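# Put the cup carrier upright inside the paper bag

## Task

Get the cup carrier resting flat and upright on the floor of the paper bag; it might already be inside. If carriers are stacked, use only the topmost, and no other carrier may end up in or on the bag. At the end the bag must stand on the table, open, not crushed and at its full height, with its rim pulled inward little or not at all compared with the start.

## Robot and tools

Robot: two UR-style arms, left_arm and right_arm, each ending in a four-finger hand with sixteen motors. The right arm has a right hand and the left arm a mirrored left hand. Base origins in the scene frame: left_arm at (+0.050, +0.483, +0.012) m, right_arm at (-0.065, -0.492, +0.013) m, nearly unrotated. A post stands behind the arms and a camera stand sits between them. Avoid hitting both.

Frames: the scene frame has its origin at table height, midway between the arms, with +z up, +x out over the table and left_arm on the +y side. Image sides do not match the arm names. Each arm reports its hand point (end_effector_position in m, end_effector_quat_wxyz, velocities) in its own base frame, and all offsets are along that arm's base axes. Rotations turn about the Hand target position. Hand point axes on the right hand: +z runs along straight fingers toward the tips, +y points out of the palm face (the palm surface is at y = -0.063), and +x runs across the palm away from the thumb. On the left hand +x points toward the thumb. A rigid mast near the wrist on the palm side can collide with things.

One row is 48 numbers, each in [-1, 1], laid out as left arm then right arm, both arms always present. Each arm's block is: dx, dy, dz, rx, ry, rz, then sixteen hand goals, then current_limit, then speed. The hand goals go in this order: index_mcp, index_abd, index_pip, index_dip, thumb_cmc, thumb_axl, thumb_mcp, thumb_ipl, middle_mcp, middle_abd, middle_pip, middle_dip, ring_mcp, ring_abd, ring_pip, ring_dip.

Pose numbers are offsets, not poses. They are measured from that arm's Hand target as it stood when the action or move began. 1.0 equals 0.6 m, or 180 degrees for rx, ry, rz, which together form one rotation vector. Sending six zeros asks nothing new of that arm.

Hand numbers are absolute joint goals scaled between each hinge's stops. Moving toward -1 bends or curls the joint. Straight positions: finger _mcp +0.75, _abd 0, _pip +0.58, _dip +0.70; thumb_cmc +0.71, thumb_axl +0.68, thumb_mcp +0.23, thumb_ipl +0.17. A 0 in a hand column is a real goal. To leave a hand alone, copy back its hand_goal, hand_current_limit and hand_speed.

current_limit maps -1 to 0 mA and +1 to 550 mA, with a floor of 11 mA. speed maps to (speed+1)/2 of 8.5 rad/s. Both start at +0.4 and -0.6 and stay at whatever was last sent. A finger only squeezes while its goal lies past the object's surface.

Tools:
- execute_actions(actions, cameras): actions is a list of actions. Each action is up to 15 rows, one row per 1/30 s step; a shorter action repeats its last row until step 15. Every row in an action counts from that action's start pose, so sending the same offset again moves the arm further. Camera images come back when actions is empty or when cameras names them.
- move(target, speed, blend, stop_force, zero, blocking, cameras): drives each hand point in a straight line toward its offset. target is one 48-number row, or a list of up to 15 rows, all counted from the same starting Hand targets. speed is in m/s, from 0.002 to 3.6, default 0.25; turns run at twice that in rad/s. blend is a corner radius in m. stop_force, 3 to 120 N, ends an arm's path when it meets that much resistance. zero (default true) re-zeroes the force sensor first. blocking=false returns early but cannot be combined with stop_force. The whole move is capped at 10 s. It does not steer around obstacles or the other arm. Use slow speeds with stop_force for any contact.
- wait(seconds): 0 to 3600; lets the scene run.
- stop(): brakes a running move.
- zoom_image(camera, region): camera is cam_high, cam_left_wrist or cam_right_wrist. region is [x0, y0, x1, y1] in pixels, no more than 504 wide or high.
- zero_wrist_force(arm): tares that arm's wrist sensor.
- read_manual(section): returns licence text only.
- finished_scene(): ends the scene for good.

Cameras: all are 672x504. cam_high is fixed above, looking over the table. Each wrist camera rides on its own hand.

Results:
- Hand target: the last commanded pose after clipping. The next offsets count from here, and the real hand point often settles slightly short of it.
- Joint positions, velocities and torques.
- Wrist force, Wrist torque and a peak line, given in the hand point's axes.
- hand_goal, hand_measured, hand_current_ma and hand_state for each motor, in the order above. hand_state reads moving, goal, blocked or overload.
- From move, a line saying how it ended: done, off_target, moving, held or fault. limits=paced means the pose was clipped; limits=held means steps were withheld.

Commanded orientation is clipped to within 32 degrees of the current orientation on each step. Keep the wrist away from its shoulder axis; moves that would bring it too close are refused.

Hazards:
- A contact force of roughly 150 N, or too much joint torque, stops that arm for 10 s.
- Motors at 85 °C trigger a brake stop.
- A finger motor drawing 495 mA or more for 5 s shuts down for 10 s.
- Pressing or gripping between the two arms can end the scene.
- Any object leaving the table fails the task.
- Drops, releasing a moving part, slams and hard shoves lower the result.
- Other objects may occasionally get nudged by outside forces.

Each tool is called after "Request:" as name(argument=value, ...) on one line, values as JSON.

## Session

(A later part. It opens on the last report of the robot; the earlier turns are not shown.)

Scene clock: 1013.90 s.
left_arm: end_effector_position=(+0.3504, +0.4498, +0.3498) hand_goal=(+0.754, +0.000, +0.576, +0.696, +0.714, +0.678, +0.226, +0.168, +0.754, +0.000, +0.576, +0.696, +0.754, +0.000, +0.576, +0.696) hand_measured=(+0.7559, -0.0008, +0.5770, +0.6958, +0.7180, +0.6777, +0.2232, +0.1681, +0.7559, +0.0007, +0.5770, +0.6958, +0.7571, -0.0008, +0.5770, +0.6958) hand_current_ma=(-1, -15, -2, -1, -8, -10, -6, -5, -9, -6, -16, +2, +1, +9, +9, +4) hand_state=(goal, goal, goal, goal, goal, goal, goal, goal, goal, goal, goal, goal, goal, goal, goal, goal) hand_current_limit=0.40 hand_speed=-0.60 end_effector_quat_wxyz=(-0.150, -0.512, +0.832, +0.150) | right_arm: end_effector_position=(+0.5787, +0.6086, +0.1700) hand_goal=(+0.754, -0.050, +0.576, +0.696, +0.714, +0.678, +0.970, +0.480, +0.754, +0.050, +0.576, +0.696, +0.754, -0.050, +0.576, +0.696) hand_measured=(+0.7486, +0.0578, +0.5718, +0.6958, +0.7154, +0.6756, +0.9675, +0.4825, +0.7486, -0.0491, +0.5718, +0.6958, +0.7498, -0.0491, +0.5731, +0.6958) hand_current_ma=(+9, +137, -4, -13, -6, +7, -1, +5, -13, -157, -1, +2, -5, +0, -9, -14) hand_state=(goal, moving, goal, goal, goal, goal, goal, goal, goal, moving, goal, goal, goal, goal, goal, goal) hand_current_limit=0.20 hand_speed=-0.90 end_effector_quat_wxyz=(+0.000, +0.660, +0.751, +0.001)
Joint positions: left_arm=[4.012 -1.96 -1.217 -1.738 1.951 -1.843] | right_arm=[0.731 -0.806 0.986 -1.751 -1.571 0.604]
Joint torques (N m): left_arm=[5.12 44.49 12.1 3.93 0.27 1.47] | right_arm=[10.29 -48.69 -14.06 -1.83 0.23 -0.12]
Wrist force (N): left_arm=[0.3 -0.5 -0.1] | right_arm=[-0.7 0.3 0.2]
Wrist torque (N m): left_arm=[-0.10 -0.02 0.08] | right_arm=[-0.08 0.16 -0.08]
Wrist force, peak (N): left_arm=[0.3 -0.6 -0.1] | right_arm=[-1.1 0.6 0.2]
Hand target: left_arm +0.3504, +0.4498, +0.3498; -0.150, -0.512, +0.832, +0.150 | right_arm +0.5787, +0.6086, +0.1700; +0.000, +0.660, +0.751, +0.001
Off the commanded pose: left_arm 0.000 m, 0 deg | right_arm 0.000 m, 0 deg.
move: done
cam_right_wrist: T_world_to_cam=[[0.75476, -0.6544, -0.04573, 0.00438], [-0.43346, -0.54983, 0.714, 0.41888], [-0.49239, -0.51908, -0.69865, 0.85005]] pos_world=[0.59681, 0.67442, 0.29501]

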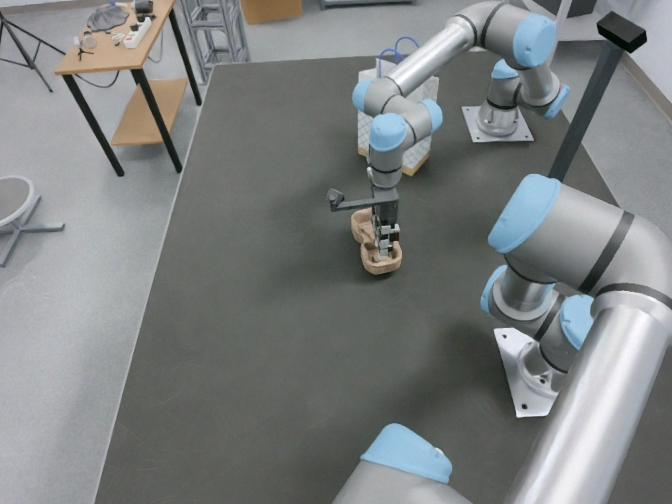

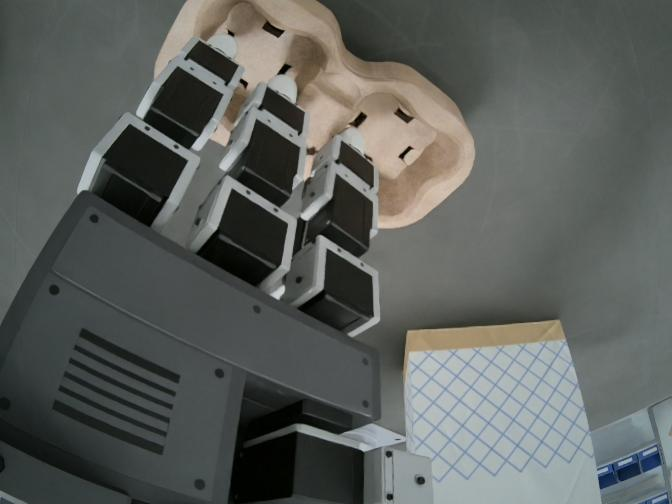

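Request:
move(target=[[0,0,0,0,0,0, 0.754, 0.0, 0.576, 0.696, 0.714, 0.678, 0.226, 0.168, 0.754, 0.0, 0.576, 0.696, 0.754, 0.0, 0.576, 0.696, 0.4, -0.6, 0, 0, 0, 0, 0, 0, 0.754, -0.12, 0.576, 0.696, 0.714, 0.678, 0.97, 0.48, 0.754, 0.12, 0.576, 0.696, 0.754, -0.05, 0.576, 0.696, 0.2, -0.9],[0,0,0,0,0,0, 0.754, 0.0, 0.576, 0.696, 0.714, 0.678, 0.226, 0.168, 0.754, 0.0, 0.576, 0.696, 0.754, 0.0, 0.576, 0.696, 0.4, -0.6, 0, 0, 0.05, 0, 0, 0, 0.754, -0.12, 0.576, 0.696, 0.714, 0.678, 0.97, 0.48, 0.754, 0.12, 0.576, 0.696, 0.754, -0.05, 0.576, 0.696, 0.2, -0.9]], speed=0.03, cameras=["cam_high","cam_right_wrist"])

Request:
zoom_image(camera="cam_right_wrist", region=[170, 0, 490, 240])

Request:
zoom_image(camera="cam_high", region=[330, 180, 430, 290])

Scene clock: 1027.57 s.
left_arm: end_effector_position=(+0.3504, +0.4498, +0.3498) hand_goal=(+0.754, +0.000, +0.576, +0.696, +0.714, +0.678, +0.226, +0.168, +0.754, +0.000, +0.576, +0.696, +0.754, +0.000, +0.576, +0.696) hand_measured=(+0.7571, +0.0007, +0.5782, +0.6958, +0.7180, +0.6767, +0.2242, +0.1681, +0.7571, -0.0008, +0.5770, +0.6945, +0.7559, +0.0007, +0.5770, +0.6958) hand_current_ma=(-1, -15, +0, +11, -10, -3, -7, -6, -3, -2, -6, +7, +9, -2, -3, +6) hand_state=(goal, goal, goal, goal, goal, goal, goal, goal, goal, goal, goal, goal, goal, goal, goal, goal) hand_current_limit=0.40 hand_speed=-0.60 end_effector_quat_wxyz=(-0.150, -0.512, +0.832, +0.150) | right_arm: end_effector_position=(+0.5787, +0.6086, +0.2003) hand_goal=(+0.754, -0.120, +0.576, +0.696, +0.714, +0.678, +0.970, +0.480, +0.754, +0.120, +0.576, +0.696, +0.754, -0.050, +0.576, +0.696) hand_measured=(+0.7571, +0.0534, +0.5808, +0.6958, +0.7142, +0.6756, +0.9675, +0.4835, +0.7486, -0.0491, +0.5718, +0.6920, +0.7498, -0.0491, +0.5731, +0.6958) hand_current_ma=(+7, +289, -6, -2, -3, +9, +3, +0, -15, -305, +1, -2, +1, -7, -8, -10) hand_state=(goal, blocked, goal, goal, goal, goal, goal, goal, goal, blocked, goal, goal, goal, goal, goal, goal) hand_current_limit=0.20 hand_speed=-0.90 end_effector_quat_wxyz=(+0.000, +0.660, +0.751, +0.001) end_effector_velocity=(+0.000, +0.001, -0.002) end_effector_angular_velocity=(+0.002, +0.000, +0.000)
Joint positions: left_arm=[4.012 -1.96 -1.217 -1.738 1.951 -1.843] | right_arm=[0.731 -0.819 0.93 -1.683 -1.571 0.604]
Joint velocities: left_arm=[within noise] | right_arm=[0 0 0.005 -0.007 0.001 0]
Joint torques (N m): left_arm=[5.36 44.16 13.05 3.88 0.59 1.48] | right_arm=[9.72 -51.98 -12.94 -4.23 0.93 -1.25]
Wrist force (N): left_arm=[0.2 -0.4 0.0] | right_arm=[-0.4 0.0 0.2]
Wrist torque (N m): left_arm=[-0.09 0.00 0.07] | right_arm=[-0.08 0.11 -0.07]
Wrist force, peak (N): left_arm=[0.0 -0.7 -0.2] | right_arm=[-0.8 0.4 1.1]
Hand target: left_arm +0.3504, +0.4498, +0.3498; -0.150, -0.512, +0.832, +0.150 | right_arm +0.5787, +0.6086, +0.2000; +0.000, +0.660, +0.751, +0.001
Off the commanded pose: left_arm 0.000 m, 0 deg | right_arm 0.000 m, 0 deg.
move: done
cam_right_wrist: T_world_to_cam=[[0.7548, -0.65436, -0.04577, 0.00572], [-0.43349, -0.54996, 0.71388, 0.39746], [-0.4923, -0.519, -0.69877, 0.87108]] pos_world=[0.59681, 0.67442, 0.32521]

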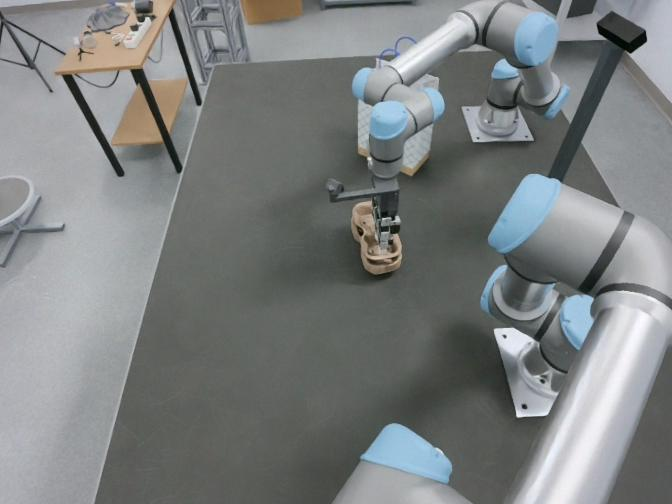

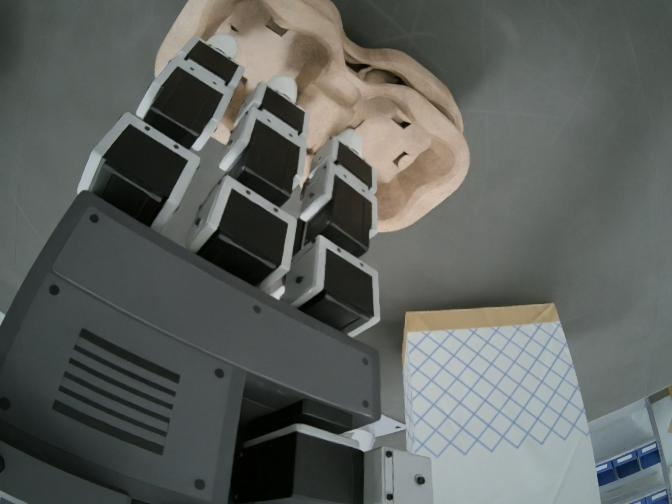

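Scaled by 1.575 from the camera's image (finer frame: 960x720).

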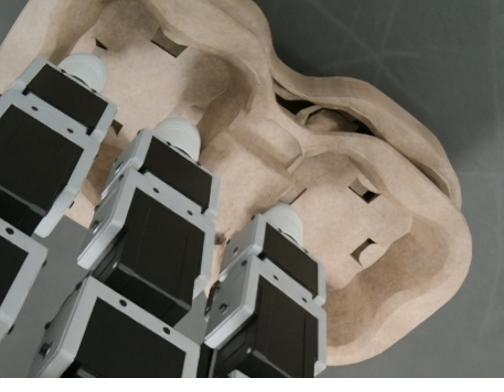

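Scaled by 4.582 from the camera's image (finer frame: 960x720).

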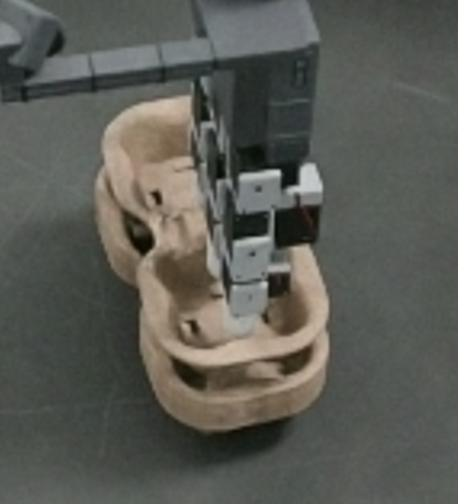

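Request:
move(target=[[0,0,0,0,0,0, 0.754, 0.0, 0.576, 0.696, 0.714, 0.678, 0.226, 0.168, 0.754, 0.0, 0.576, 0.696, 0.754, 0.0, 0.576, 0.696, 0.4, -0.6, -0.0979, -0.1477, 0.3333, 0, 0, 0.04, 0.754, -0.12, 0.576, 0.696, 0.714, 0.678, 0.97, 0.48, 0.754, 0.12, 0.576, 0.696, 0.754, -0.05, 0.576, 0.696, 0.2, -0.9],[0,0,0,0,0,0, 0.754, 0.0, 0.576, 0.696, 0.714, 0.678, 0.226, 0.168, 0.754, 0.0, 0.576, 0.696, 0.754, 0.0, 0.576, 0.696, 0.4, -0.6, -0.181, -0.348, 0.633, 0, 0, 0.2, 0.754, -0.12, 0.576, 0.696, 0.714, 0.678, 0.97, 0.48, 0.754, 0.12, 0.576, 0.696, 0.754, -0.05, 0.576, 0.696, 0.2, -0.9],[0,0,0,0,0,0, 0.754, 0.0, 0.576, 0.696, 0.714, 0.678, 0.226, 0.168, 0.754, 0.0, 0.576, 0.696, 0.754, 0.0, 0.576, 0.696, 0.4, -0.6, -0.191, -0.625, 0.633, 0, 0, 0.2572, 0.754, -0.12, 0.576, 0.696, 0.714, 0.678, 0.97, 0.48, 0.754, 0.12, 0.576, 0.696, 0.754, -0.05, 0.576, 0.696, 0.2, -0.9]], speed=0.2, blend=0.05, cameras=["cam_high","cam_right_wrist"])

Request:
zoom_image(camera="cam_right_wrist", region=[170, 0, 490, 240])

Request:
zoom_image(camera="cam_high", region=[320, 0, 480, 180])

Scene clock: 1123.13 s.
left_arm: end_effector_position=(+0.3504, +0.4498, +0.3498) hand_goal=(+0.754, +0.000, +0.576, +0.696, +0.714, +0.678, +0.226, +0.168, +0.754, +0.000, +0.576, +0.696, +0.754, +0.000, +0.576, +0.696) hand_measured=(+0.7571, -0.0008, +0.5770, +0.6958, +0.7180, +0.6767, +0.2242, +0.1681, +0.7571, -0.0008, +0.5770, +0.6958, +0.7559, -0.0008, +0.5757, +0.6945) hand_current_ma=(+6, -2, +0, +0, -12, -1, -6, -10, -3, -11, -4, +5, +1, +5, +5, +3) hand_state=(goal, goal, goal, goal, goal, goal, goal, goal, goal, goal, goal, goal, goal, goal, goal, goal) hand_current_limit=0.40 hand_speed=-0.60 end_effector_quat_wxyz=(-0.150, -0.512, +0.832, +0.150) | right_arm: end_effector_position=(+0.4642, +0.2337, +0.5798) hand_goal=(+0.754, -0.120, +0.576, +0.696, +0.714, +0.678, +0.970, +0.480, +0.754, +0.120, +0.576, +0.696, +0.754, -0.050, +0.576, +0.696) hand_measured=(+0.7571, +0.0520, +0.5808, +0.6971, +0.7167, +0.6756, +0.9675, +0.4825, +0.7498, -0.0506, +0.5718, +0.6920, +0.7511, -0.0433, +0.5718, +0.6932) hand_current_ma=(+17, +286, -4, -8, +5, +11, +1, +1, -6, -300, -1, -7, +5, +1, -8, -5) hand_state=(goal, blocked, goal, goal, goal, goal, goal, goal, goal, blocked, goal, goal, goal, goal, goal, goal) hand_current_limit=0.20 hand_speed=-0.90 end_effector_quat_wxyz=(+0.000, +0.312, +0.950, +0.001)
Joint positions: left_arm=[4.012 -1.96 -1.217 -1.738 1.951 -1.843] | right_arm=[0.111 -1.595 0.994 -0.97 -1.569 -0.825]
Joint torques (N m): left_arm=[5.44 44.74 12.74 3.9 1.26 1.38] | right_arm=[-13.82 -23.98 -25.01 -1.15 -1.67 -1.42]
Wrist force (N): left_arm=[0.1 -0.3 0.0] | right_arm=[-0.7 0.0 0.0]
Wrist torque (N m): left_arm=[-0.06 0.00 0.06] | right_arm=[-0.11 0.19 -0.06]
Wrist force, peak (N): left_arm=[0.3 -0.6 -0.3] | right_arm=[-2.0 -2.1 0.3]
Hand target: left_arm +0.3504, +0.4498, +0.3498; -0.150, -0.512, +0.832, +0.150 | right_arm +0.4641, +0.2336, +0.5798; +0.000, +0.312, +0.950, +0.001
Off the commanded pose: left_arm 0.000 m, 0 deg | right_arm 0.000 m, 0 deg.
move: done
cam_right_wrist: T_world_to_cam=[[0.99457, 0.09359, -0.04563, -0.42191], [0.098, -0.69335, 0.71391, -0.34259], [0.03518, -0.7145, -0.69875, 0.6862]] pos_world=[0.42906, 0.29224, 0.70481]

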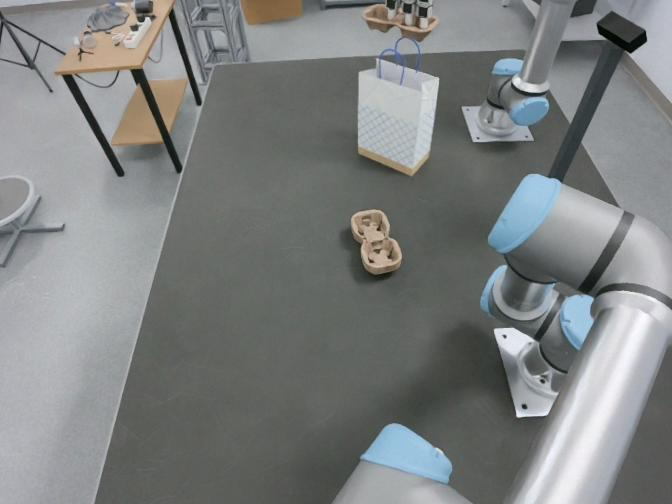

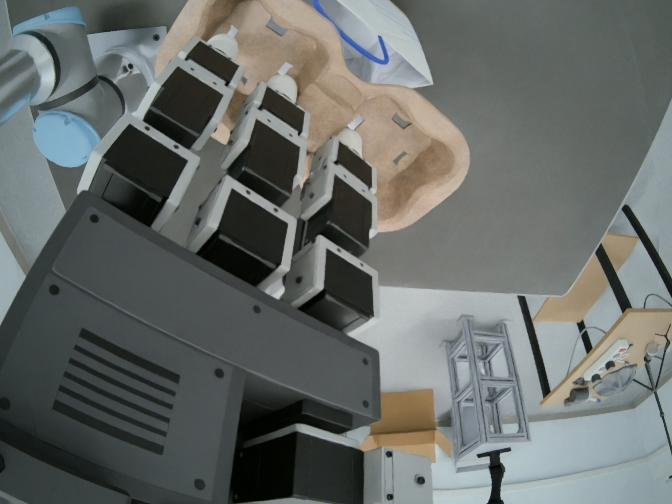

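Scaled by 1.575 from the camera's image (finer frame: 960x720).

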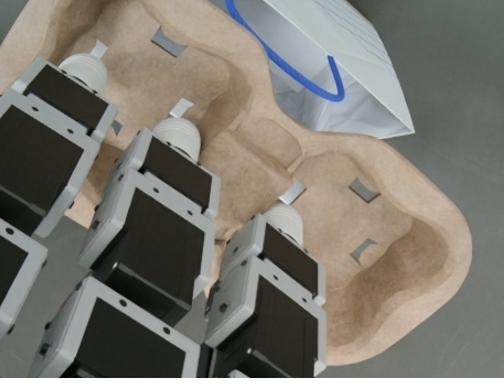

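Scaled by 2.800 from the camera's image (finer frame: 960x720).

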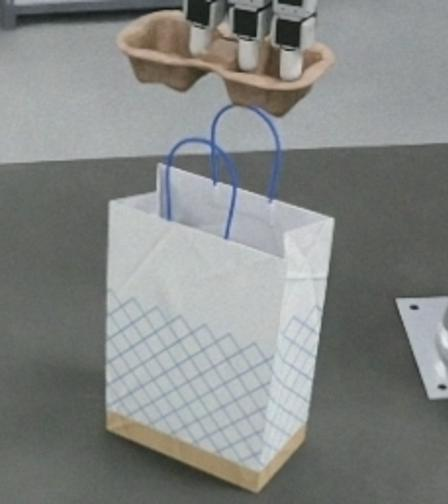

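Request:
zoom_image(camera="cam_right_wrist", region=[290, 0, 470, 120])

Request:
zoom_image(camera="cam_high", region=[350, 0, 450, 80])

Scaled by 2.800 from the camera's image (finer frame: 960x720).

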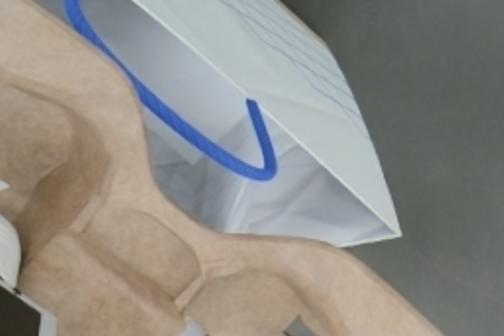

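Scaled by 5.040 from the camera's image (finer frame: 960x720).

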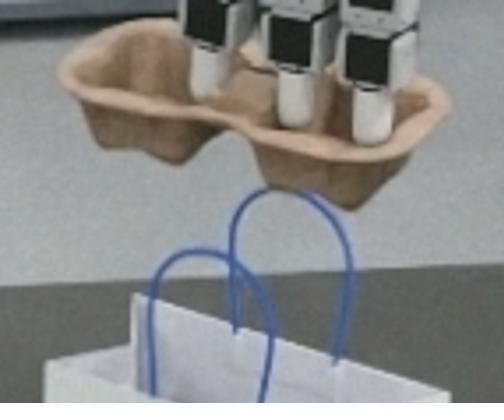

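Request:
zoom_image(camera="cam_high", region=[400, 130, 450, 190])

Request:
zoom_image(camera="cam_high", region=[345, 40, 450, 110])

Scaled by 8.400 from the camera's image (finer frame: 960x720).

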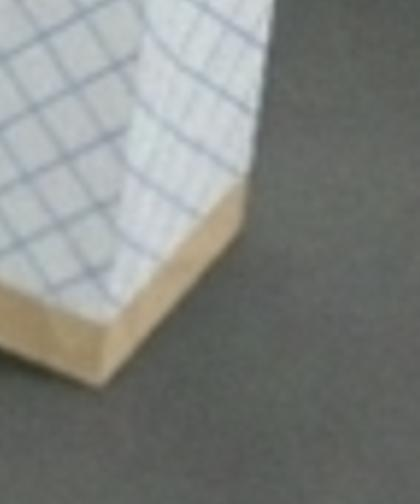

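Scaled by 4.800 from the camera's image (finer frame: 960x720).

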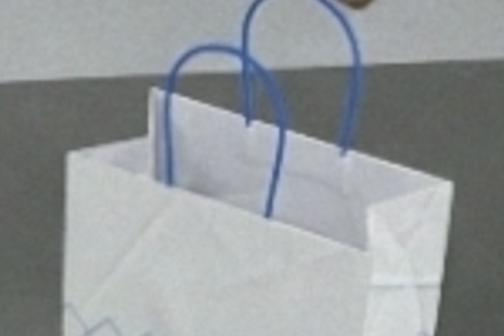

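Request:
move(target=[0,0,0,0,0,0, 0.754, 0.0, 0.576, 0.696, 0.714, 0.678, 0.226, 0.168, 0.754, 0.0, 0.576, 0.696, 0.754, 0.0, 0.576, 0.696, 0.4, -0.6, 0,0, -0.05, 0, 0, 0, 0.754, -0.15, 0.576, 0.696, 0.714, 0.678, 0.97, 0.48, 0.754, 0.15, 0.576, 0.696, 0.754, -0.05, 0.576, 0.696, 0.4, -0.9], speed=0.05, cameras=["cam_high","cam_right_wrist"])

Request:
zoom_image(camera="cam_right_wrist", region=[150, 0, 490, 240])

Request:
zoom_image(camera="cam_high", region=[345, 0, 455, 110])

Scene clock: 1320.37 s.
left_arm: end_effector_position=(+0.3504, +0.4498, +0.3498) hand_goal=(+0.754, +0.000, +0.576, +0.696, +0.714, +0.678, +0.226, +0.168, +0.754, +0.000, +0.576, +0.696, +0.754, +0.000, +0.576, +0.696) hand_measured=(+0.7559, -0.0008, +0.5770, +0.6958, +0.7180, +0.6767, +0.2242, +0.1681, +0.7571, -0.0008, +0.5770, +0.6958, +0.7559, -0.0008, +0.5770, +0.6958) hand_current_ma=(-2, -3, -6, +5, -11, +2, -18, -2, +0, -9, -14, -1, +14, +6, +2, +12) hand_state=(goal, goal, goal, goal, goal, goal, goal, goal, goal, goal, goal, goal, goal, goal, goal, goal) hand_current_limit=0.40 hand_speed=-0.60 end_effector_quat_wxyz=(-0.150, -0.512, +0.832, +0.150) | right_arm: end_effector_position=(+0.4641, +0.2335, +0.5499) hand_goal=(+0.754, -0.150, +0.576, +0.696, +0.714, +0.678, +0.970, +0.480, +0.754, +0.150, +0.576, +0.696, +0.754, -0.050, +0.576, +0.696) hand_measured=(+0.7583, +0.0505, +0.5808, +0.6958, +0.7167, +0.6756, +0.9675, +0.4825, +0.7498, -0.0491, +0.5731, +0.6920, +0.7498, -0.0447, +0.5731, +0.6932) hand_current_ma=(+8, +355, -2, -8, +4, +7, +3, +9, -6, -370, -10, +4, +3, +6, -5, -11) hand_state=(goal, blocked, goal, goal, goal, goal, goal, goal, goal, blocked, goal, goal, goal, goal, goal, goal) hand_current_limit=0.40 hand_speed=-0.90 end_effector_quat_wxyz=(+0.000, +0.312, +0.950, +0.001)
Joint positions: left_arm=[4.012 -1.96 -1.217 -1.738 1.951 -1.843] | right_arm=[0.111 -1.638 1.124 -1.058 -1.57 -0.825]
Joint torques (N m): left_arm=[4.55 45.15 12.48 3.81 1.32 1.36] | right_arm=[-5.34 -11.53 -21.8 -2.06 0.66 -0.21]
Wrist force (N): left_arm=[0.3 -0.4 0.0] | right_arm=[-0.7 0.1 0.2]
Wrist torque (N m): left_arm=[-0.08 -0.02 0.08] | right_arm=[-0.11 0.19 -0.03]
Wrist force, peak (N): left_arm=[0.2 -0.7 -0.3] | right_arm=[-1.1 0.0 0.9]
Hand target: left_arm +0.3504, +0.4498, +0.3498; -0.150, -0.512, +0.832, +0.150 | right_arm +0.4641, +0.2336, +0.5498; +0.000, +0.312, +0.950, +0.001
Off the commanded pose: left_arm 0.000 m, 0 deg | right_arm 0.000 m, 0 deg.
move: done
cam_right_wrist: T_world_to_cam=[[0.99457, 0.09351, -0.04572, -0.42309], [0.098, -0.69316, 0.71409, -0.32141], [0.03508, -0.7147, -0.69856, 0.66513]] pos_world=[0.42895, 0.29214, 0.67481]

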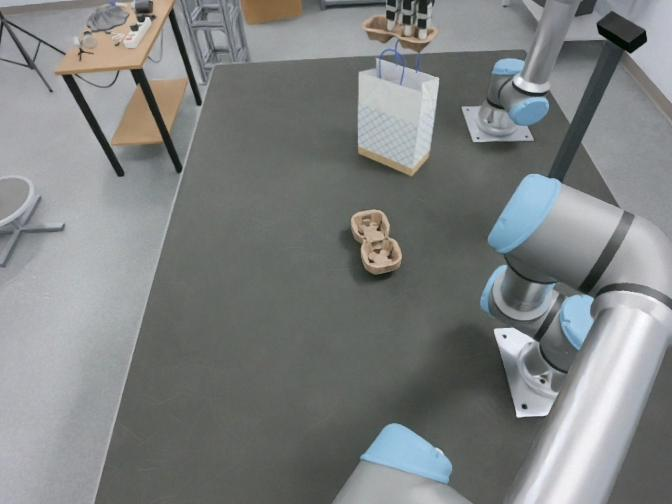

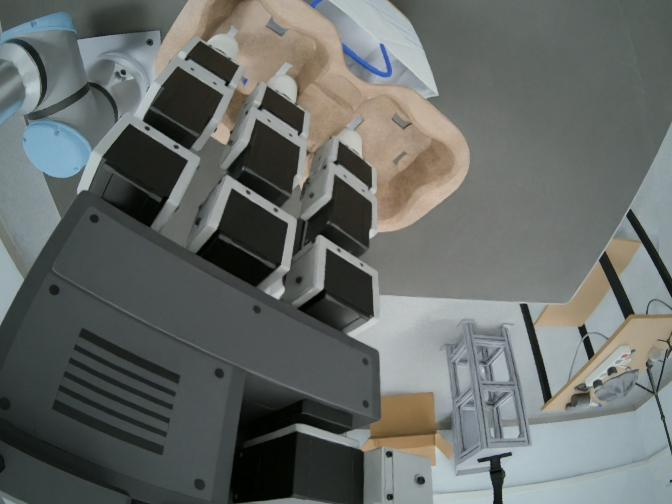

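Scaled by 1.482 from the camera's image (finer frame: 960x720).

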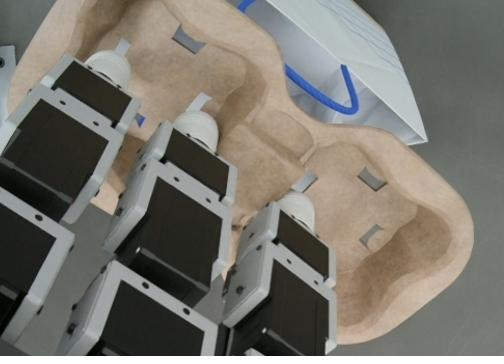

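Scaled by 4.582 from the camera's image (finer frame: 960x720).

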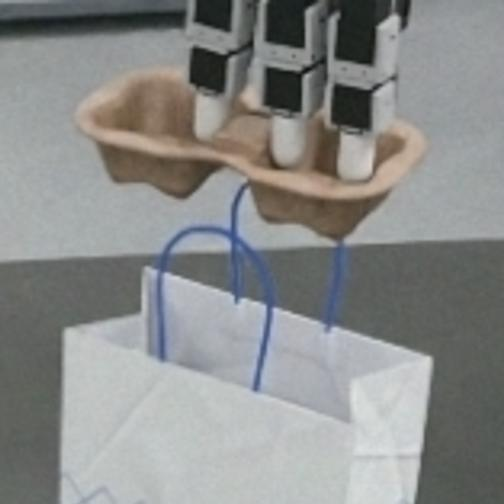

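Request:
move(target=[0,0,0,0,0,0, 0.754, 0.0, 0.576, 0.696, 0.714, 0.678, 0.226, 0.168, 0.754, 0.0, 0.576, 0.696, 0.754, 0.0, 0.576, 0.696, 0.4, -0.6, -0.014,0.0148, -0.05, 0, 0, 0, 0.754, -0.15, 0.576, 0.696, 0.714, 0.678, 0.97, 0.48, 0.754, 0.15, 0.576, 0.696, 0.754, -0.05, 0.576, 0.696, 0.4, -0.9], speed=0.05, stop_force=5, cameras=["cam_high","cam_right_wrist"])

Request:
zoom_image(camera="cam_right_wrist", region=[150, 0, 490, 240])

Request:
zoom_image(camera="cam_high", region=[345, 0, 455, 110])

Scene clock: 1380.53 s.
left_arm: end_effector_position=(+0.3504, +0.4498, +0.3498) hand_goal=(+0.754, +0.000, +0.576, +0.696, +0.714, +0.678, +0.226, +0.168, +0.754, +0.000, +0.576, +0.696, +0.754, +0.000, +0.576, +0.696) hand_measured=(+0.7571, +0.0007, +0.5770, +0.6958, +0.7192, +0.6767, +0.2242, +0.1672, +0.7559, -0.0008, +0.5770, +0.6958, +0.7559, +0.0007, +0.5770, +0.6958) hand_current_ma=(-5, -10, +0, +9, -4, -2, -7, +1, +0, +0, -4, +0, +2, -1, +5, +2) hand_state=(goal, goal, goal, goal, goal, goal, goal, goal, goal, goal, goal, goal, goal, goal, goal, goal) hand_current_limit=0.40 hand_speed=-0.60 end_effector_quat_wxyz=(-0.150, -0.512, +0.832, +0.150) | right_arm: end_effector_position=(+0.4557, +0.2424, +0.5198) hand_goal=(+0.754, -0.150, +0.576, +0.696, +0.714, +0.678, +0.970, +0.480, +0.754, +0.150, +0.576, +0.696, +0.754, -0.050, +0.576, +0.696) hand_measured=(+0.7571, +0.0505, +0.5808, +0.6958, +0.7167, +0.6756, +0.9684, +0.4825, +0.7486, -0.0491, +0.5718, +0.6920, +0.7498, -0.0447, +0.5731, +0.6945) hand_current_ma=(+13, +359, -3, -11, +0, +11, +0, -1, -9, -375, -9, +1, -4, +5, -15, -11) hand_state=(goal, blocked, goal, goal, goal, goal, goal, goal, goal, blocked, goal, goal, goal, goal, goal, goal) hand_current_limit=0.40 hand_speed=-0.90 end_effector_quat_wxyz=(+0.000, +0.312, +0.950, +0.001)
Joint positions: left_arm=[4.012 -1.96 -1.217 -1.738 1.951 -1.843] | right_arm=[0.135 -1.682 1.249 -1.139 -1.57 -0.801]
Joint torques (N m): left_arm=[6.06 44.27 13.42 3.73 1.65 1.4] | right_arm=[-13.72 -8.99 -14.49 -4.49 -1.07 -1.61]
Wrist force (N): left_arm=[0.3 -0.4 0.1] | right_arm=[-0.4 0.3 0.7]
Wrist torque (N m): left_arm=[-0.09 -0.01 0.08] | right_arm=[-0.14 0.15 -0.07]
Wrist force, peak (N): left_arm=[0.0 -0.7 0.0] | right_arm=[-1.2 0.6 0.4]
Hand target: left_arm +0.3504, +0.4498, +0.3498; -0.150, -0.512, +0.832, +0.150 | right_arm +0.4557, +0.2424, +0.5198; +0.000, +0.312, +0.950, +0.001
Off the commanded pose: left_arm 0.000 m, 0 deg | right_arm 0.000 m, 0 deg.
move: done
cam_right_wrist: T_world_to_cam=[[0.99457, 0.09351, -0.04572, -0.41704], [0.098, -0.69321, 0.71405, -0.29296], [0.03508, -0.71465, -0.69861, 0.65084]] pos_world=[0.42066, 0.30104, 0.64481]

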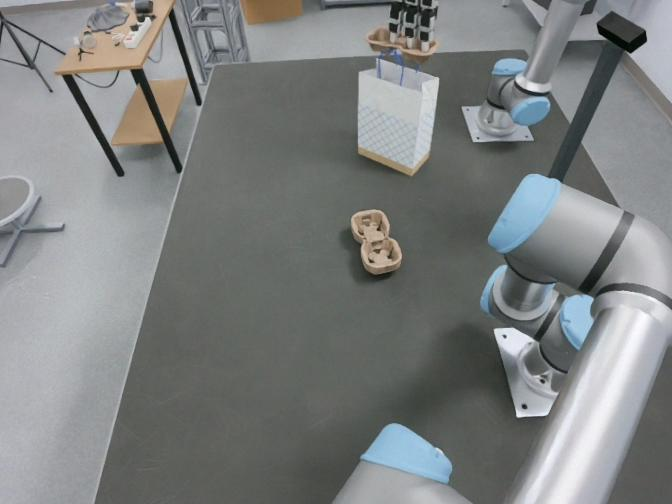

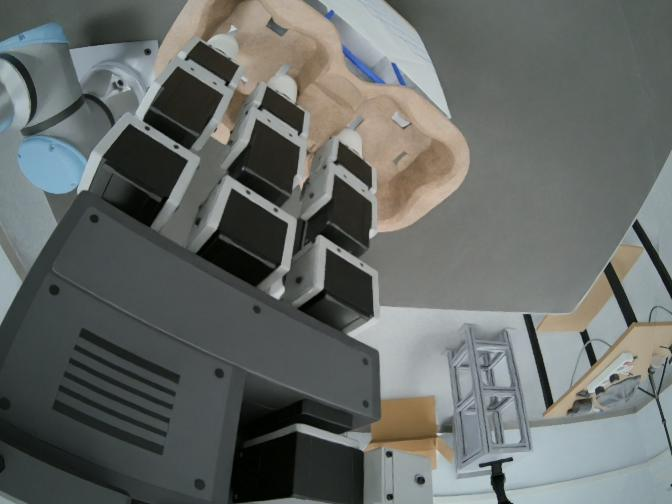

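Scaled by 1.482 from the camera's image (finer frame: 960x720).

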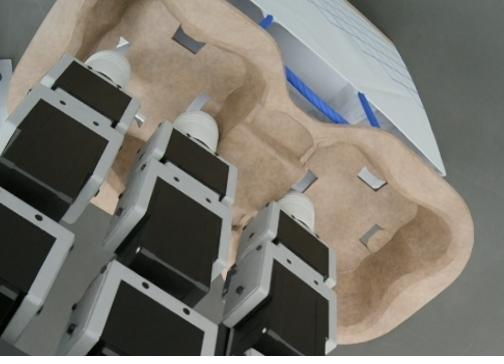

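Scaled by 4.582 from the camera's image (finer frame: 960x720).

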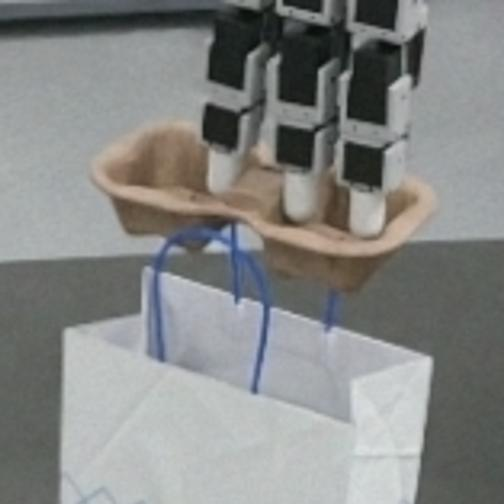

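Request:
move(target=[0,0,0,0,0,0, 0.754, 0.0, 0.576, 0.696, 0.714, 0.678, 0.226, 0.168, 0.754, 0.0, 0.576, 0.696, 0.754, 0.0, 0.576, 0.696, 0.4, -0.6, 0,0, -0.07, 0, 0, 0, 0.754, -0.2, 0.576, 0.696, 0.714, 0.678, 0.97, 0.48, 0.754, 0.2, 0.576, 0.696, 0.754, -0.05, 0.576, 0.696, 0.4, -0.9], speed=0.04, stop_force=5, cameras=["cam_high","cam_right_wrist"])

Request:
zoom_image(camera="cam_right_wrist", region=[150, 0, 490, 240])

Request:
zoom_image(camera="cam_high", region=[345, 0, 455, 110])

Scene clock: 1408.33 s.
left_arm: end_effector_position=(+0.3504, +0.4498, +0.3498) hand_goal=(+0.754, +0.000, +0.576, +0.696, +0.714, +0.678, +0.226, +0.168, +0.754, +0.000, +0.576, +0.696, +0.754, +0.000, +0.576, +0.696) hand_measured=(+0.7559, -0.0008, +0.5770, +0.6958, +0.7180, +0.6777, +0.2242, +0.1672, +0.7571, -0.0008, +0.5770, +0.6958, +0.7559, +0.0007, +0.5770, +0.6958) hand_current_ma=(-5, -10, -7, +2, -11, -1, -14, -14, +1, -1, -17, +1, +6, -1, +2, +8) hand_state=(goal, goal, goal, goal, goal, goal, goal, goal, goal, goal, goal, goal, goal, goal, goal, goal) hand_current_limit=0.40 hand_speed=-0.60 end_effector_quat_wxyz=(-0.150, -0.512, +0.832, +0.150) | right_arm: end_effector_position=(+0.4557, +0.2424, +0.4778) hand_goal=(+0.754, -0.200, +0.576, +0.696, +0.714, +0.678, +0.970, +0.480, +0.754, +0.200, +0.576, +0.696, +0.754, -0.050, +0.576, +0.696) hand_measured=(+0.7571, +0.0520, +0.5808, +0.6958, +0.7167, +0.6756, +0.9675, +0.4825, +0.7486, -0.0506, +0.5718, +0.6920, +0.7511, -0.0433, +0.5731, +0.6945) hand_current_ma=(+18, +364, -9, -2, +1, +6, +2, +0, -14, -387, -9, -7, +1, +4, -9, -9) hand_state=(goal, blocked, goal, goal, goal, goal, goal, goal, goal, blocked, goal, goal, goal, goal, goal, goal) hand_current_limit=0.40 hand_speed=-0.90 end_effector_quat_wxyz=(+0.000, +0.312, +0.950, +0.001)
Joint positions: left_arm=[4.012 -1.96 -1.217 -1.738 1.951 -1.843] | right_arm=[0.135 -1.72 1.397 -1.248 -1.57 -0.801]
Joint torques (N m): left_arm=[5.07 44.28 13.23 3.78 2.1 1.45] | right_arm=[-6.95 -8.27 -32.43 -3.68 1.02 0.09]
Wrist force (N): left_arm=[0.1 -0.4 0.0] | right_arm=[0.0 -0.3 0.4]
Wrist torque (N m): left_arm=[-0.08 0.00 0.06] | right_arm=[-0.22 0.07 -0.07]
Wrist force, peak (N): left_arm=[0.3 -0.7 -0.3] | right_arm=[-0.6 -1.0 0.9]
Hand target: left_arm +0.3504, +0.4498, +0.3498; -0.150, -0.512, +0.832, +0.150 | right_arm +0.4557, +0.2424, +0.4778; +0.000, +0.312, +0.950, +0.001
Off the commanded pose: left_arm 0.000 m, 0 deg | right_arm 0.000 m, 0 deg.
move: done
cam_right_wrist: T_world_to_cam=[[0.99456, 0.09358, -0.0458, -0.41894], [0.0981, -0.69315, 0.71409, -0.26299], [0.03508, -0.7147, -0.69855, 0.62142]] pos_world=[0.42066, 0.30104, 0.60271]

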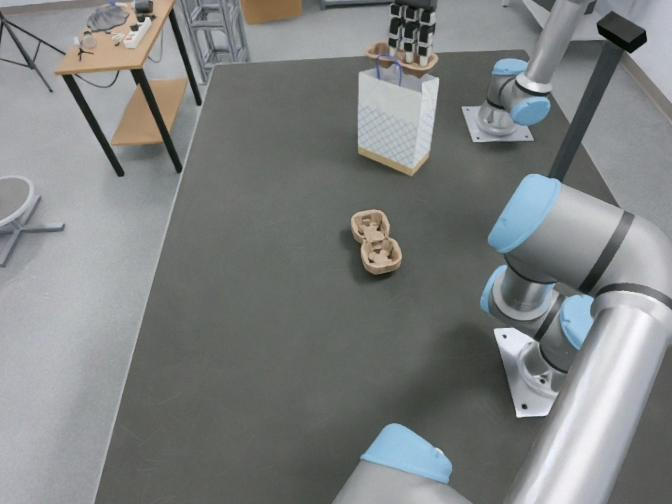

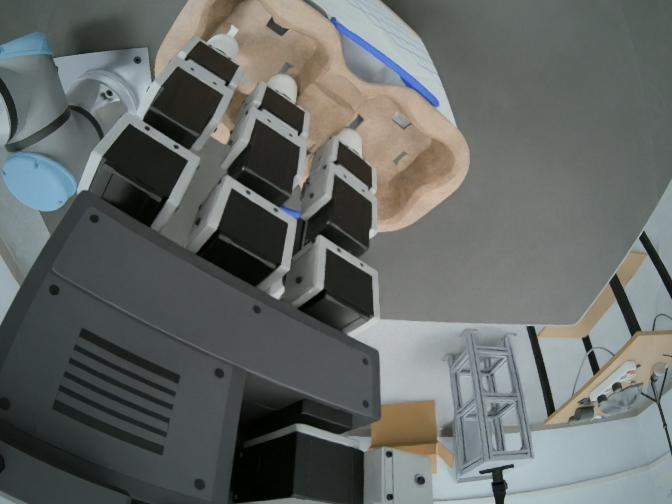

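Scaled by 1.482 from the camera's image (finer frame: 960x720).

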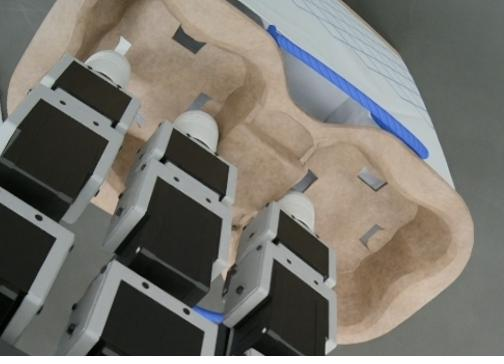

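Scaled by 4.582 from the camera's image (finer frame: 960x720).

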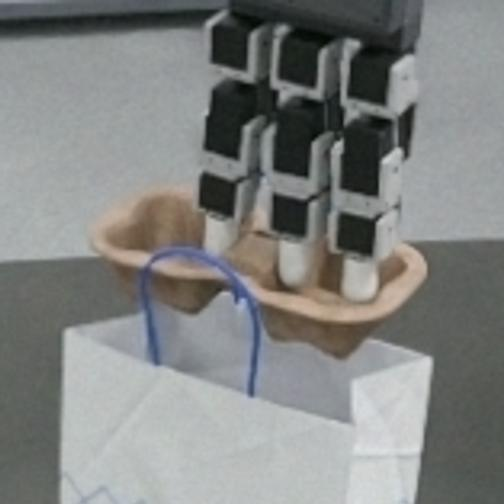

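Request:
move(target=[0,0,0,0,0,0, 0.754, 0.0, 0.576, 0.696, 0.714, 0.678, 0.226, 0.168, 0.754, 0.0, 0.576, 0.696, 0.754, 0.0, 0.576, 0.696, 0.4, -0.6, 0.006,0.003, -0.05, 0, 0, 0, 0.754, -0.2, 0.576, 0.696, 0.714, 0.678, 0.97, 0.48, 0.754, 0.2, 0.576, 0.696, 0.754, -0.05, 0.576, 0.696, 0.4, -0.9], speed=0.03, stop_force=5, cameras=["cam_high","cam_right_wrist"])

Request:
zoom_image(camera="cam_right_wrist", region=[150, 0, 490, 240])

Request:
zoom_image(camera="cam_high", region=[345, 0, 455, 110])

Scene clock: 1428.17 s.
left_arm: end_effector_position=(+0.3504, +0.4498, +0.3498) hand_goal=(+0.754, +0.000, +0.576, +0.696, +0.714, +0.678, +0.226, +0.168, +0.754, +0.000, +0.576, +0.696, +0.754, +0.000, +0.576, +0.696) hand_measured=(+0.7559, +0.0007, +0.5770, +0.6958, +0.7180, +0.6767, +0.2232, +0.1681, +0.7571, +0.0007, +0.5757, +0.6971, +0.7571, -0.0008, +0.5770, +0.6958) hand_current_ma=(+5, -4, -10, +0, -3, -5, -13, -3, -5, -8, +0, +6, +0, +4, +11, +15) hand_state=(goal, goal, goal, goal, goal, goal, goal, goal, goal, goal, goal, goal, goal, goal, goal, goal) hand_current_limit=0.40 hand_speed=-0.60 end_effector_quat_wxyz=(-0.150, -0.512, +0.832, +0.150) | right_arm: end_effector_position=(+0.4593, +0.2443, +0.4478) hand_goal=(+0.754, -0.200, +0.576, +0.696, +0.714, +0.678, +0.970, +0.480, +0.754, +0.200, +0.576, +0.696, +0.754, -0.050, +0.576, +0.696) hand_measured=(+0.7571, +0.0505, +0.5808, +0.6958, +0.7167, +0.6756, +0.9675, +0.4835, +0.7486, -0.0491, +0.5718, +0.6920, +0.7498, -0.0433, +0.5731, +0.6945) hand_current_ma=(+12, +383, -8, -8, +2, +4, -3, +2, -10, -394, +3, -3, +2, +2, -6, -6) hand_state=(goal, blocked, goal, goal, goal, goal, goal, goal, goal, blocked, goal, goal, goal, goal, goal, goal) hand_current_limit=0.40 hand_speed=-0.90 end_effector_quat_wxyz=(+0.000, +0.312, +0.950, +0.001)
Joint positions: left_arm=[4.012 -1.96 -1.217 -1.738 1.951 -1.843] | right_arm=[0.138 -1.73 1.485 -1.326 -1.57 -0.798]
Joint torques (N m): left_arm=[5.41 44.05 12.04 3.74 2.69 1.48] | right_arm=[3.36 -11.66 -34.76 -1.49 0.71 -0.53]
Wrist force (N): left_arm=[0.3 -0.4 0.0] | right_arm=[-0.9 -0.5 0.4]
Wrist torque (N m): left_arm=[-0.10 -0.02 0.08] | right_arm=[-0.26 0.17 -0.18]
Wrist force, peak (N): left_arm=[0.3 -0.6 0.1] | right_arm=[-0.7 -0.4 1.0]
Hand target: left_arm +0.3504, +0.4498, +0.3498; -0.150, -0.512, +0.832, +0.150 | right_arm +0.4593, +0.2442, +0.4478; +0.000, +0.312, +0.950, +0.001
Off the commanded pose: left_arm 0.000 m, 0 deg | right_arm 0.000 m, 0 deg.
move: done
cam_right_wrist: T_world_to_cam=[[0.99457, 0.09351, -0.04572, -0.42408], [0.098, -0.69321, 0.71405, -0.24066], [0.03508, -0.71465, -0.69861, 0.60171]] pos_world=[0.42425, 0.30284, 0.57281]

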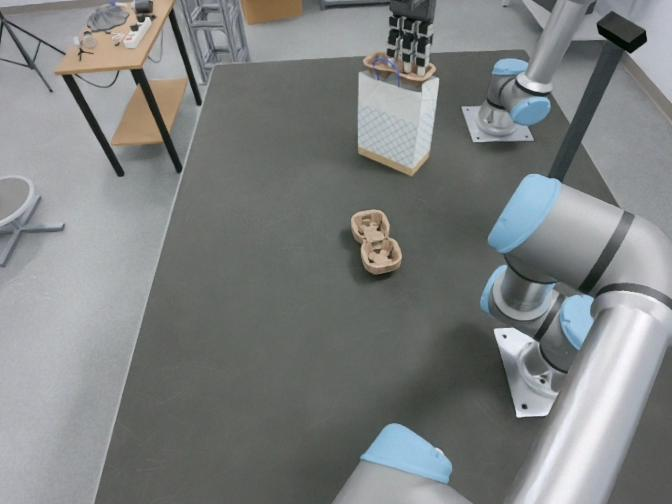

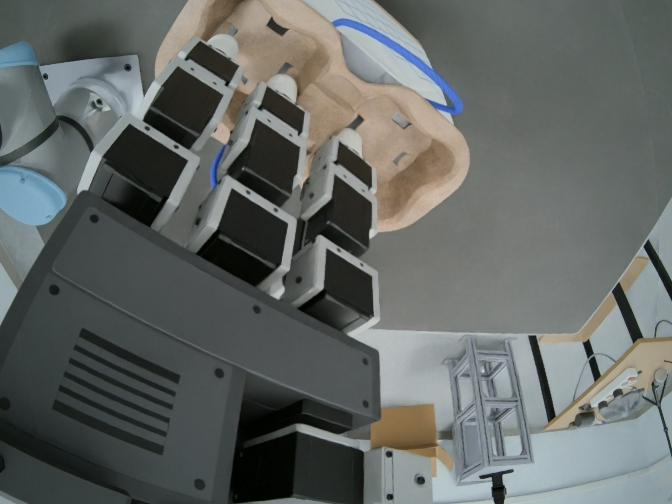

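Scaled by 1.482 from the camera's image (finer frame: 960x720).

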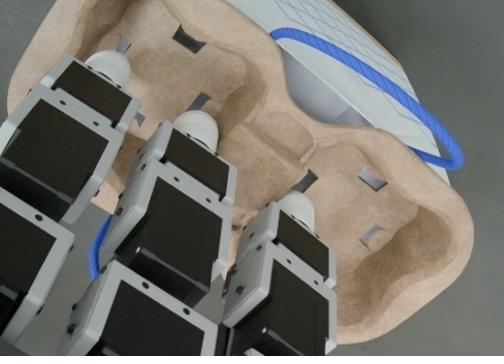

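Scaled by 4.582 from the camera's image (finer frame: 960x720).

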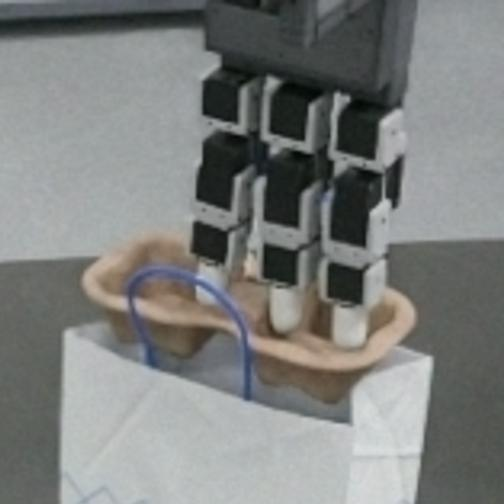

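Request:
move(target=[0,0,0,0,0,0, 0.754, 0.0, 0.576, 0.696, 0.714, 0.678, 0.226, 0.168, 0.754, 0.0, 0.576, 0.696, 0.754, 0.0, 0.576, 0.696, 0.4, -0.6, 0,0, -0.05, 0, 0, 0, 0.754, -0.2, 0.576, 0.696, 0.714, 0.678, 0.97, 0.48, 0.754, 0.2, 0.576, 0.696, 0.754, -0.05, 0.576, 0.696, 0.4, -0.9], speed=0.03, stop_force=6, cameras=["cam_high","cam_right_wrist"])

Request:
zoom_image(camera="cam_right_wrist", region=[150, 0, 490, 240])

Request:
zoom_image(camera="cam_high", region=[345, 0, 455, 110])

Scene clock: 1438.20 s.
left_arm: end_effector_position=(+0.3504, +0.4498, +0.3498) hand_goal=(+0.754, +0.000, +0.576, +0.696, +0.714, +0.678, +0.226, +0.168, +0.754, +0.000, +0.576, +0.696, +0.754, +0.000, +0.576, +0.696) hand_measured=(+0.7559, -0.0008, +0.5770, +0.6971, +0.7167, +0.6777, +0.2232, +0.1681, +0.7559, -0.0008, +0.5770, +0.6958, +0.7571, +0.0007, +0.5770, +0.6958) hand_current_ma=(+5, -14, -3, +8, -4, -3, -9, -3, -6, -5, -13, -1, +6, +7, +13, +15) hand_state=(goal, goal, goal, goal, goal, goal, goal, goal, goal, goal, goal, goal, goal, goal, goal, goal) hand_current_limit=0.40 hand_speed=-0.60 end_effector_quat_wxyz=(-0.150, -0.512, +0.832, +0.150) | right_arm: end_effector_position=(+0.4593, +0.2442, +0.4178) hand_goal=(+0.754, -0.200, +0.576, +0.696, +0.714, +0.678, +0.970, +0.480, +0.754, +0.200, +0.576, +0.696, +0.754, -0.050, +0.576, +0.696) hand_measured=(+0.7643, +0.0534, +0.5821, +0.6983, +0.7167, +0.6746, +0.9675, +0.4835, +0.7390, -0.0491, +0.5693, +0.6920, +0.7498, -0.0447, +0.5731, +0.6945) hand_current_ma=(+17, +376, -7, -10, +6, +9, +2, -3, -16, -397, -1, -2, +4, +6, -8, -10) hand_state=(goal, blocked, goal, goal, goal, goal, goal, goal, goal, blocked, goal, goal, goal, goal, goal, goal) hand_current_limit=0.40 hand_speed=-0.90 end_effector_quat_wxyz=(+0.000, +0.312, +0.950, +0.001)
Joint positions: left_arm=[4.012 -1.96 -1.217 -1.738 1.951 -1.843] | right_arm=[0.138 -1.744 1.575 -1.402 -1.57 -0.798]
Joint torques (N m): left_arm=[5.14 44.04 12.8 3.7 2.74 1.52] | right_arm=[-10.07 -7.17 -33.32 -1.25 -0.92 -0.62]
Wrist force (N): left_arm=[0.2 -0.4 -0.2] | right_arm=[-1.3 -0.6 -3.3]
Wrist torque (N m): left_arm=[-0.07 -0.01 0.07] | right_arm=[0.05 0.19 -0.24]
Wrist force, peak (N): left_arm=[0.1 -0.7 0.0] | right_arm=[-1.0 -0.4 -3.7]
Hand target: left_arm +0.3504, +0.4498, +0.3498; -0.150, -0.512, +0.832, +0.150 | right_arm +0.4593, +0.2442, +0.4178; +0.000, +0.312, +0.950, +0.001
Off the commanded pose: left_arm 0.000 m, 0 deg | right_arm 0.000 m, 0 deg.
move: done
cam_right_wrist: T_world_to_cam=[[0.99457, 0.09351, -0.04572, -0.42545], [0.098, -0.69321, 0.71405, -0.21924], [0.03508, -0.71465, -0.69861, 0.58075]] pos_world=[0.42425, 0.30284, 0.54281]

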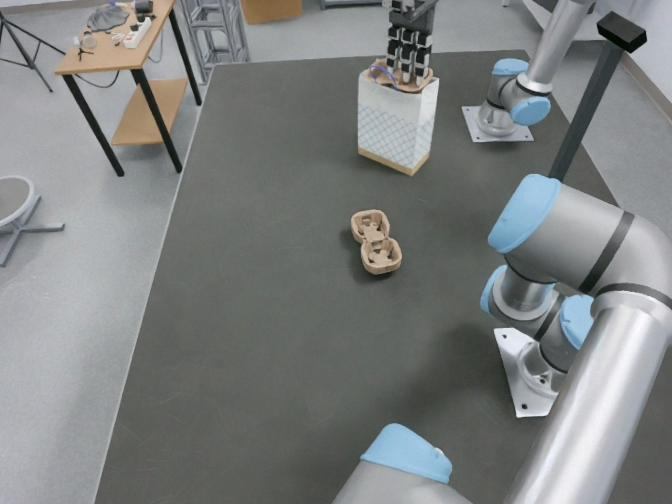

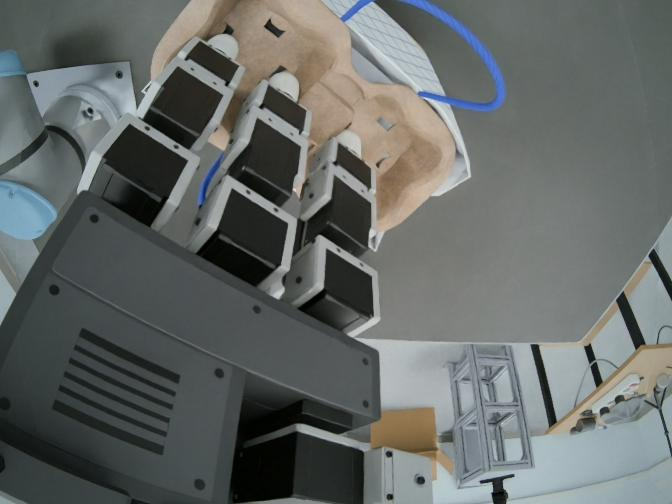

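Scaled by 1.482 from the camera's image (finer frame: 960x720).

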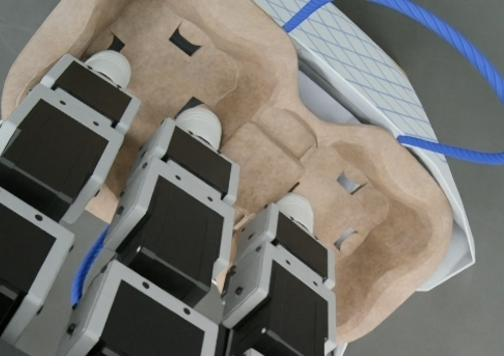

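Scaled by 4.582 from the camera's image (finer frame: 960x720).

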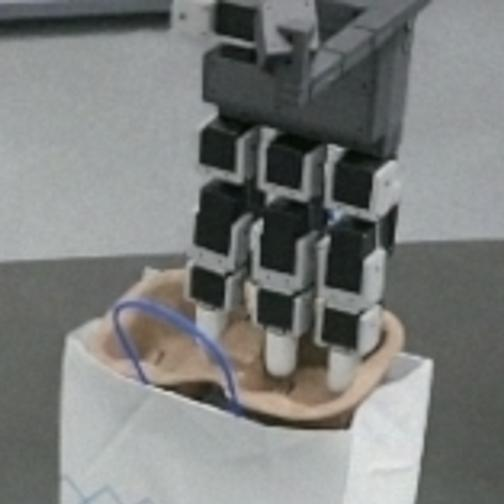

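Request:
zoom_image(camera="cam_high", region=[355, 50, 445, 110])

Request:
zoom_image(camera="cam_right_wrist", region=[320, 0, 520, 220])

Scaled by 5.600 from the camera's image (finer frame: 960x720).

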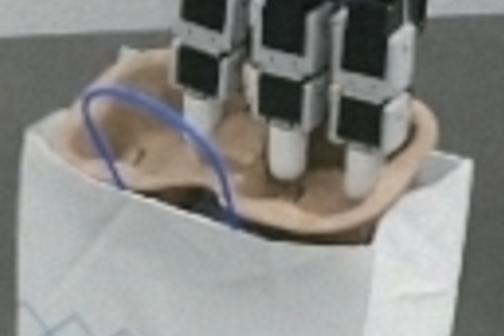

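Scaled by 2.291 from the camera's image (finer frame: 960x720).

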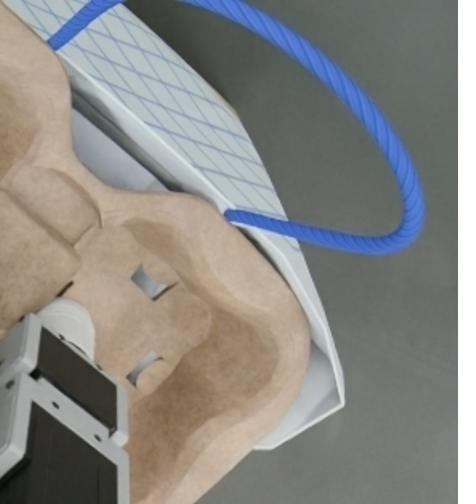

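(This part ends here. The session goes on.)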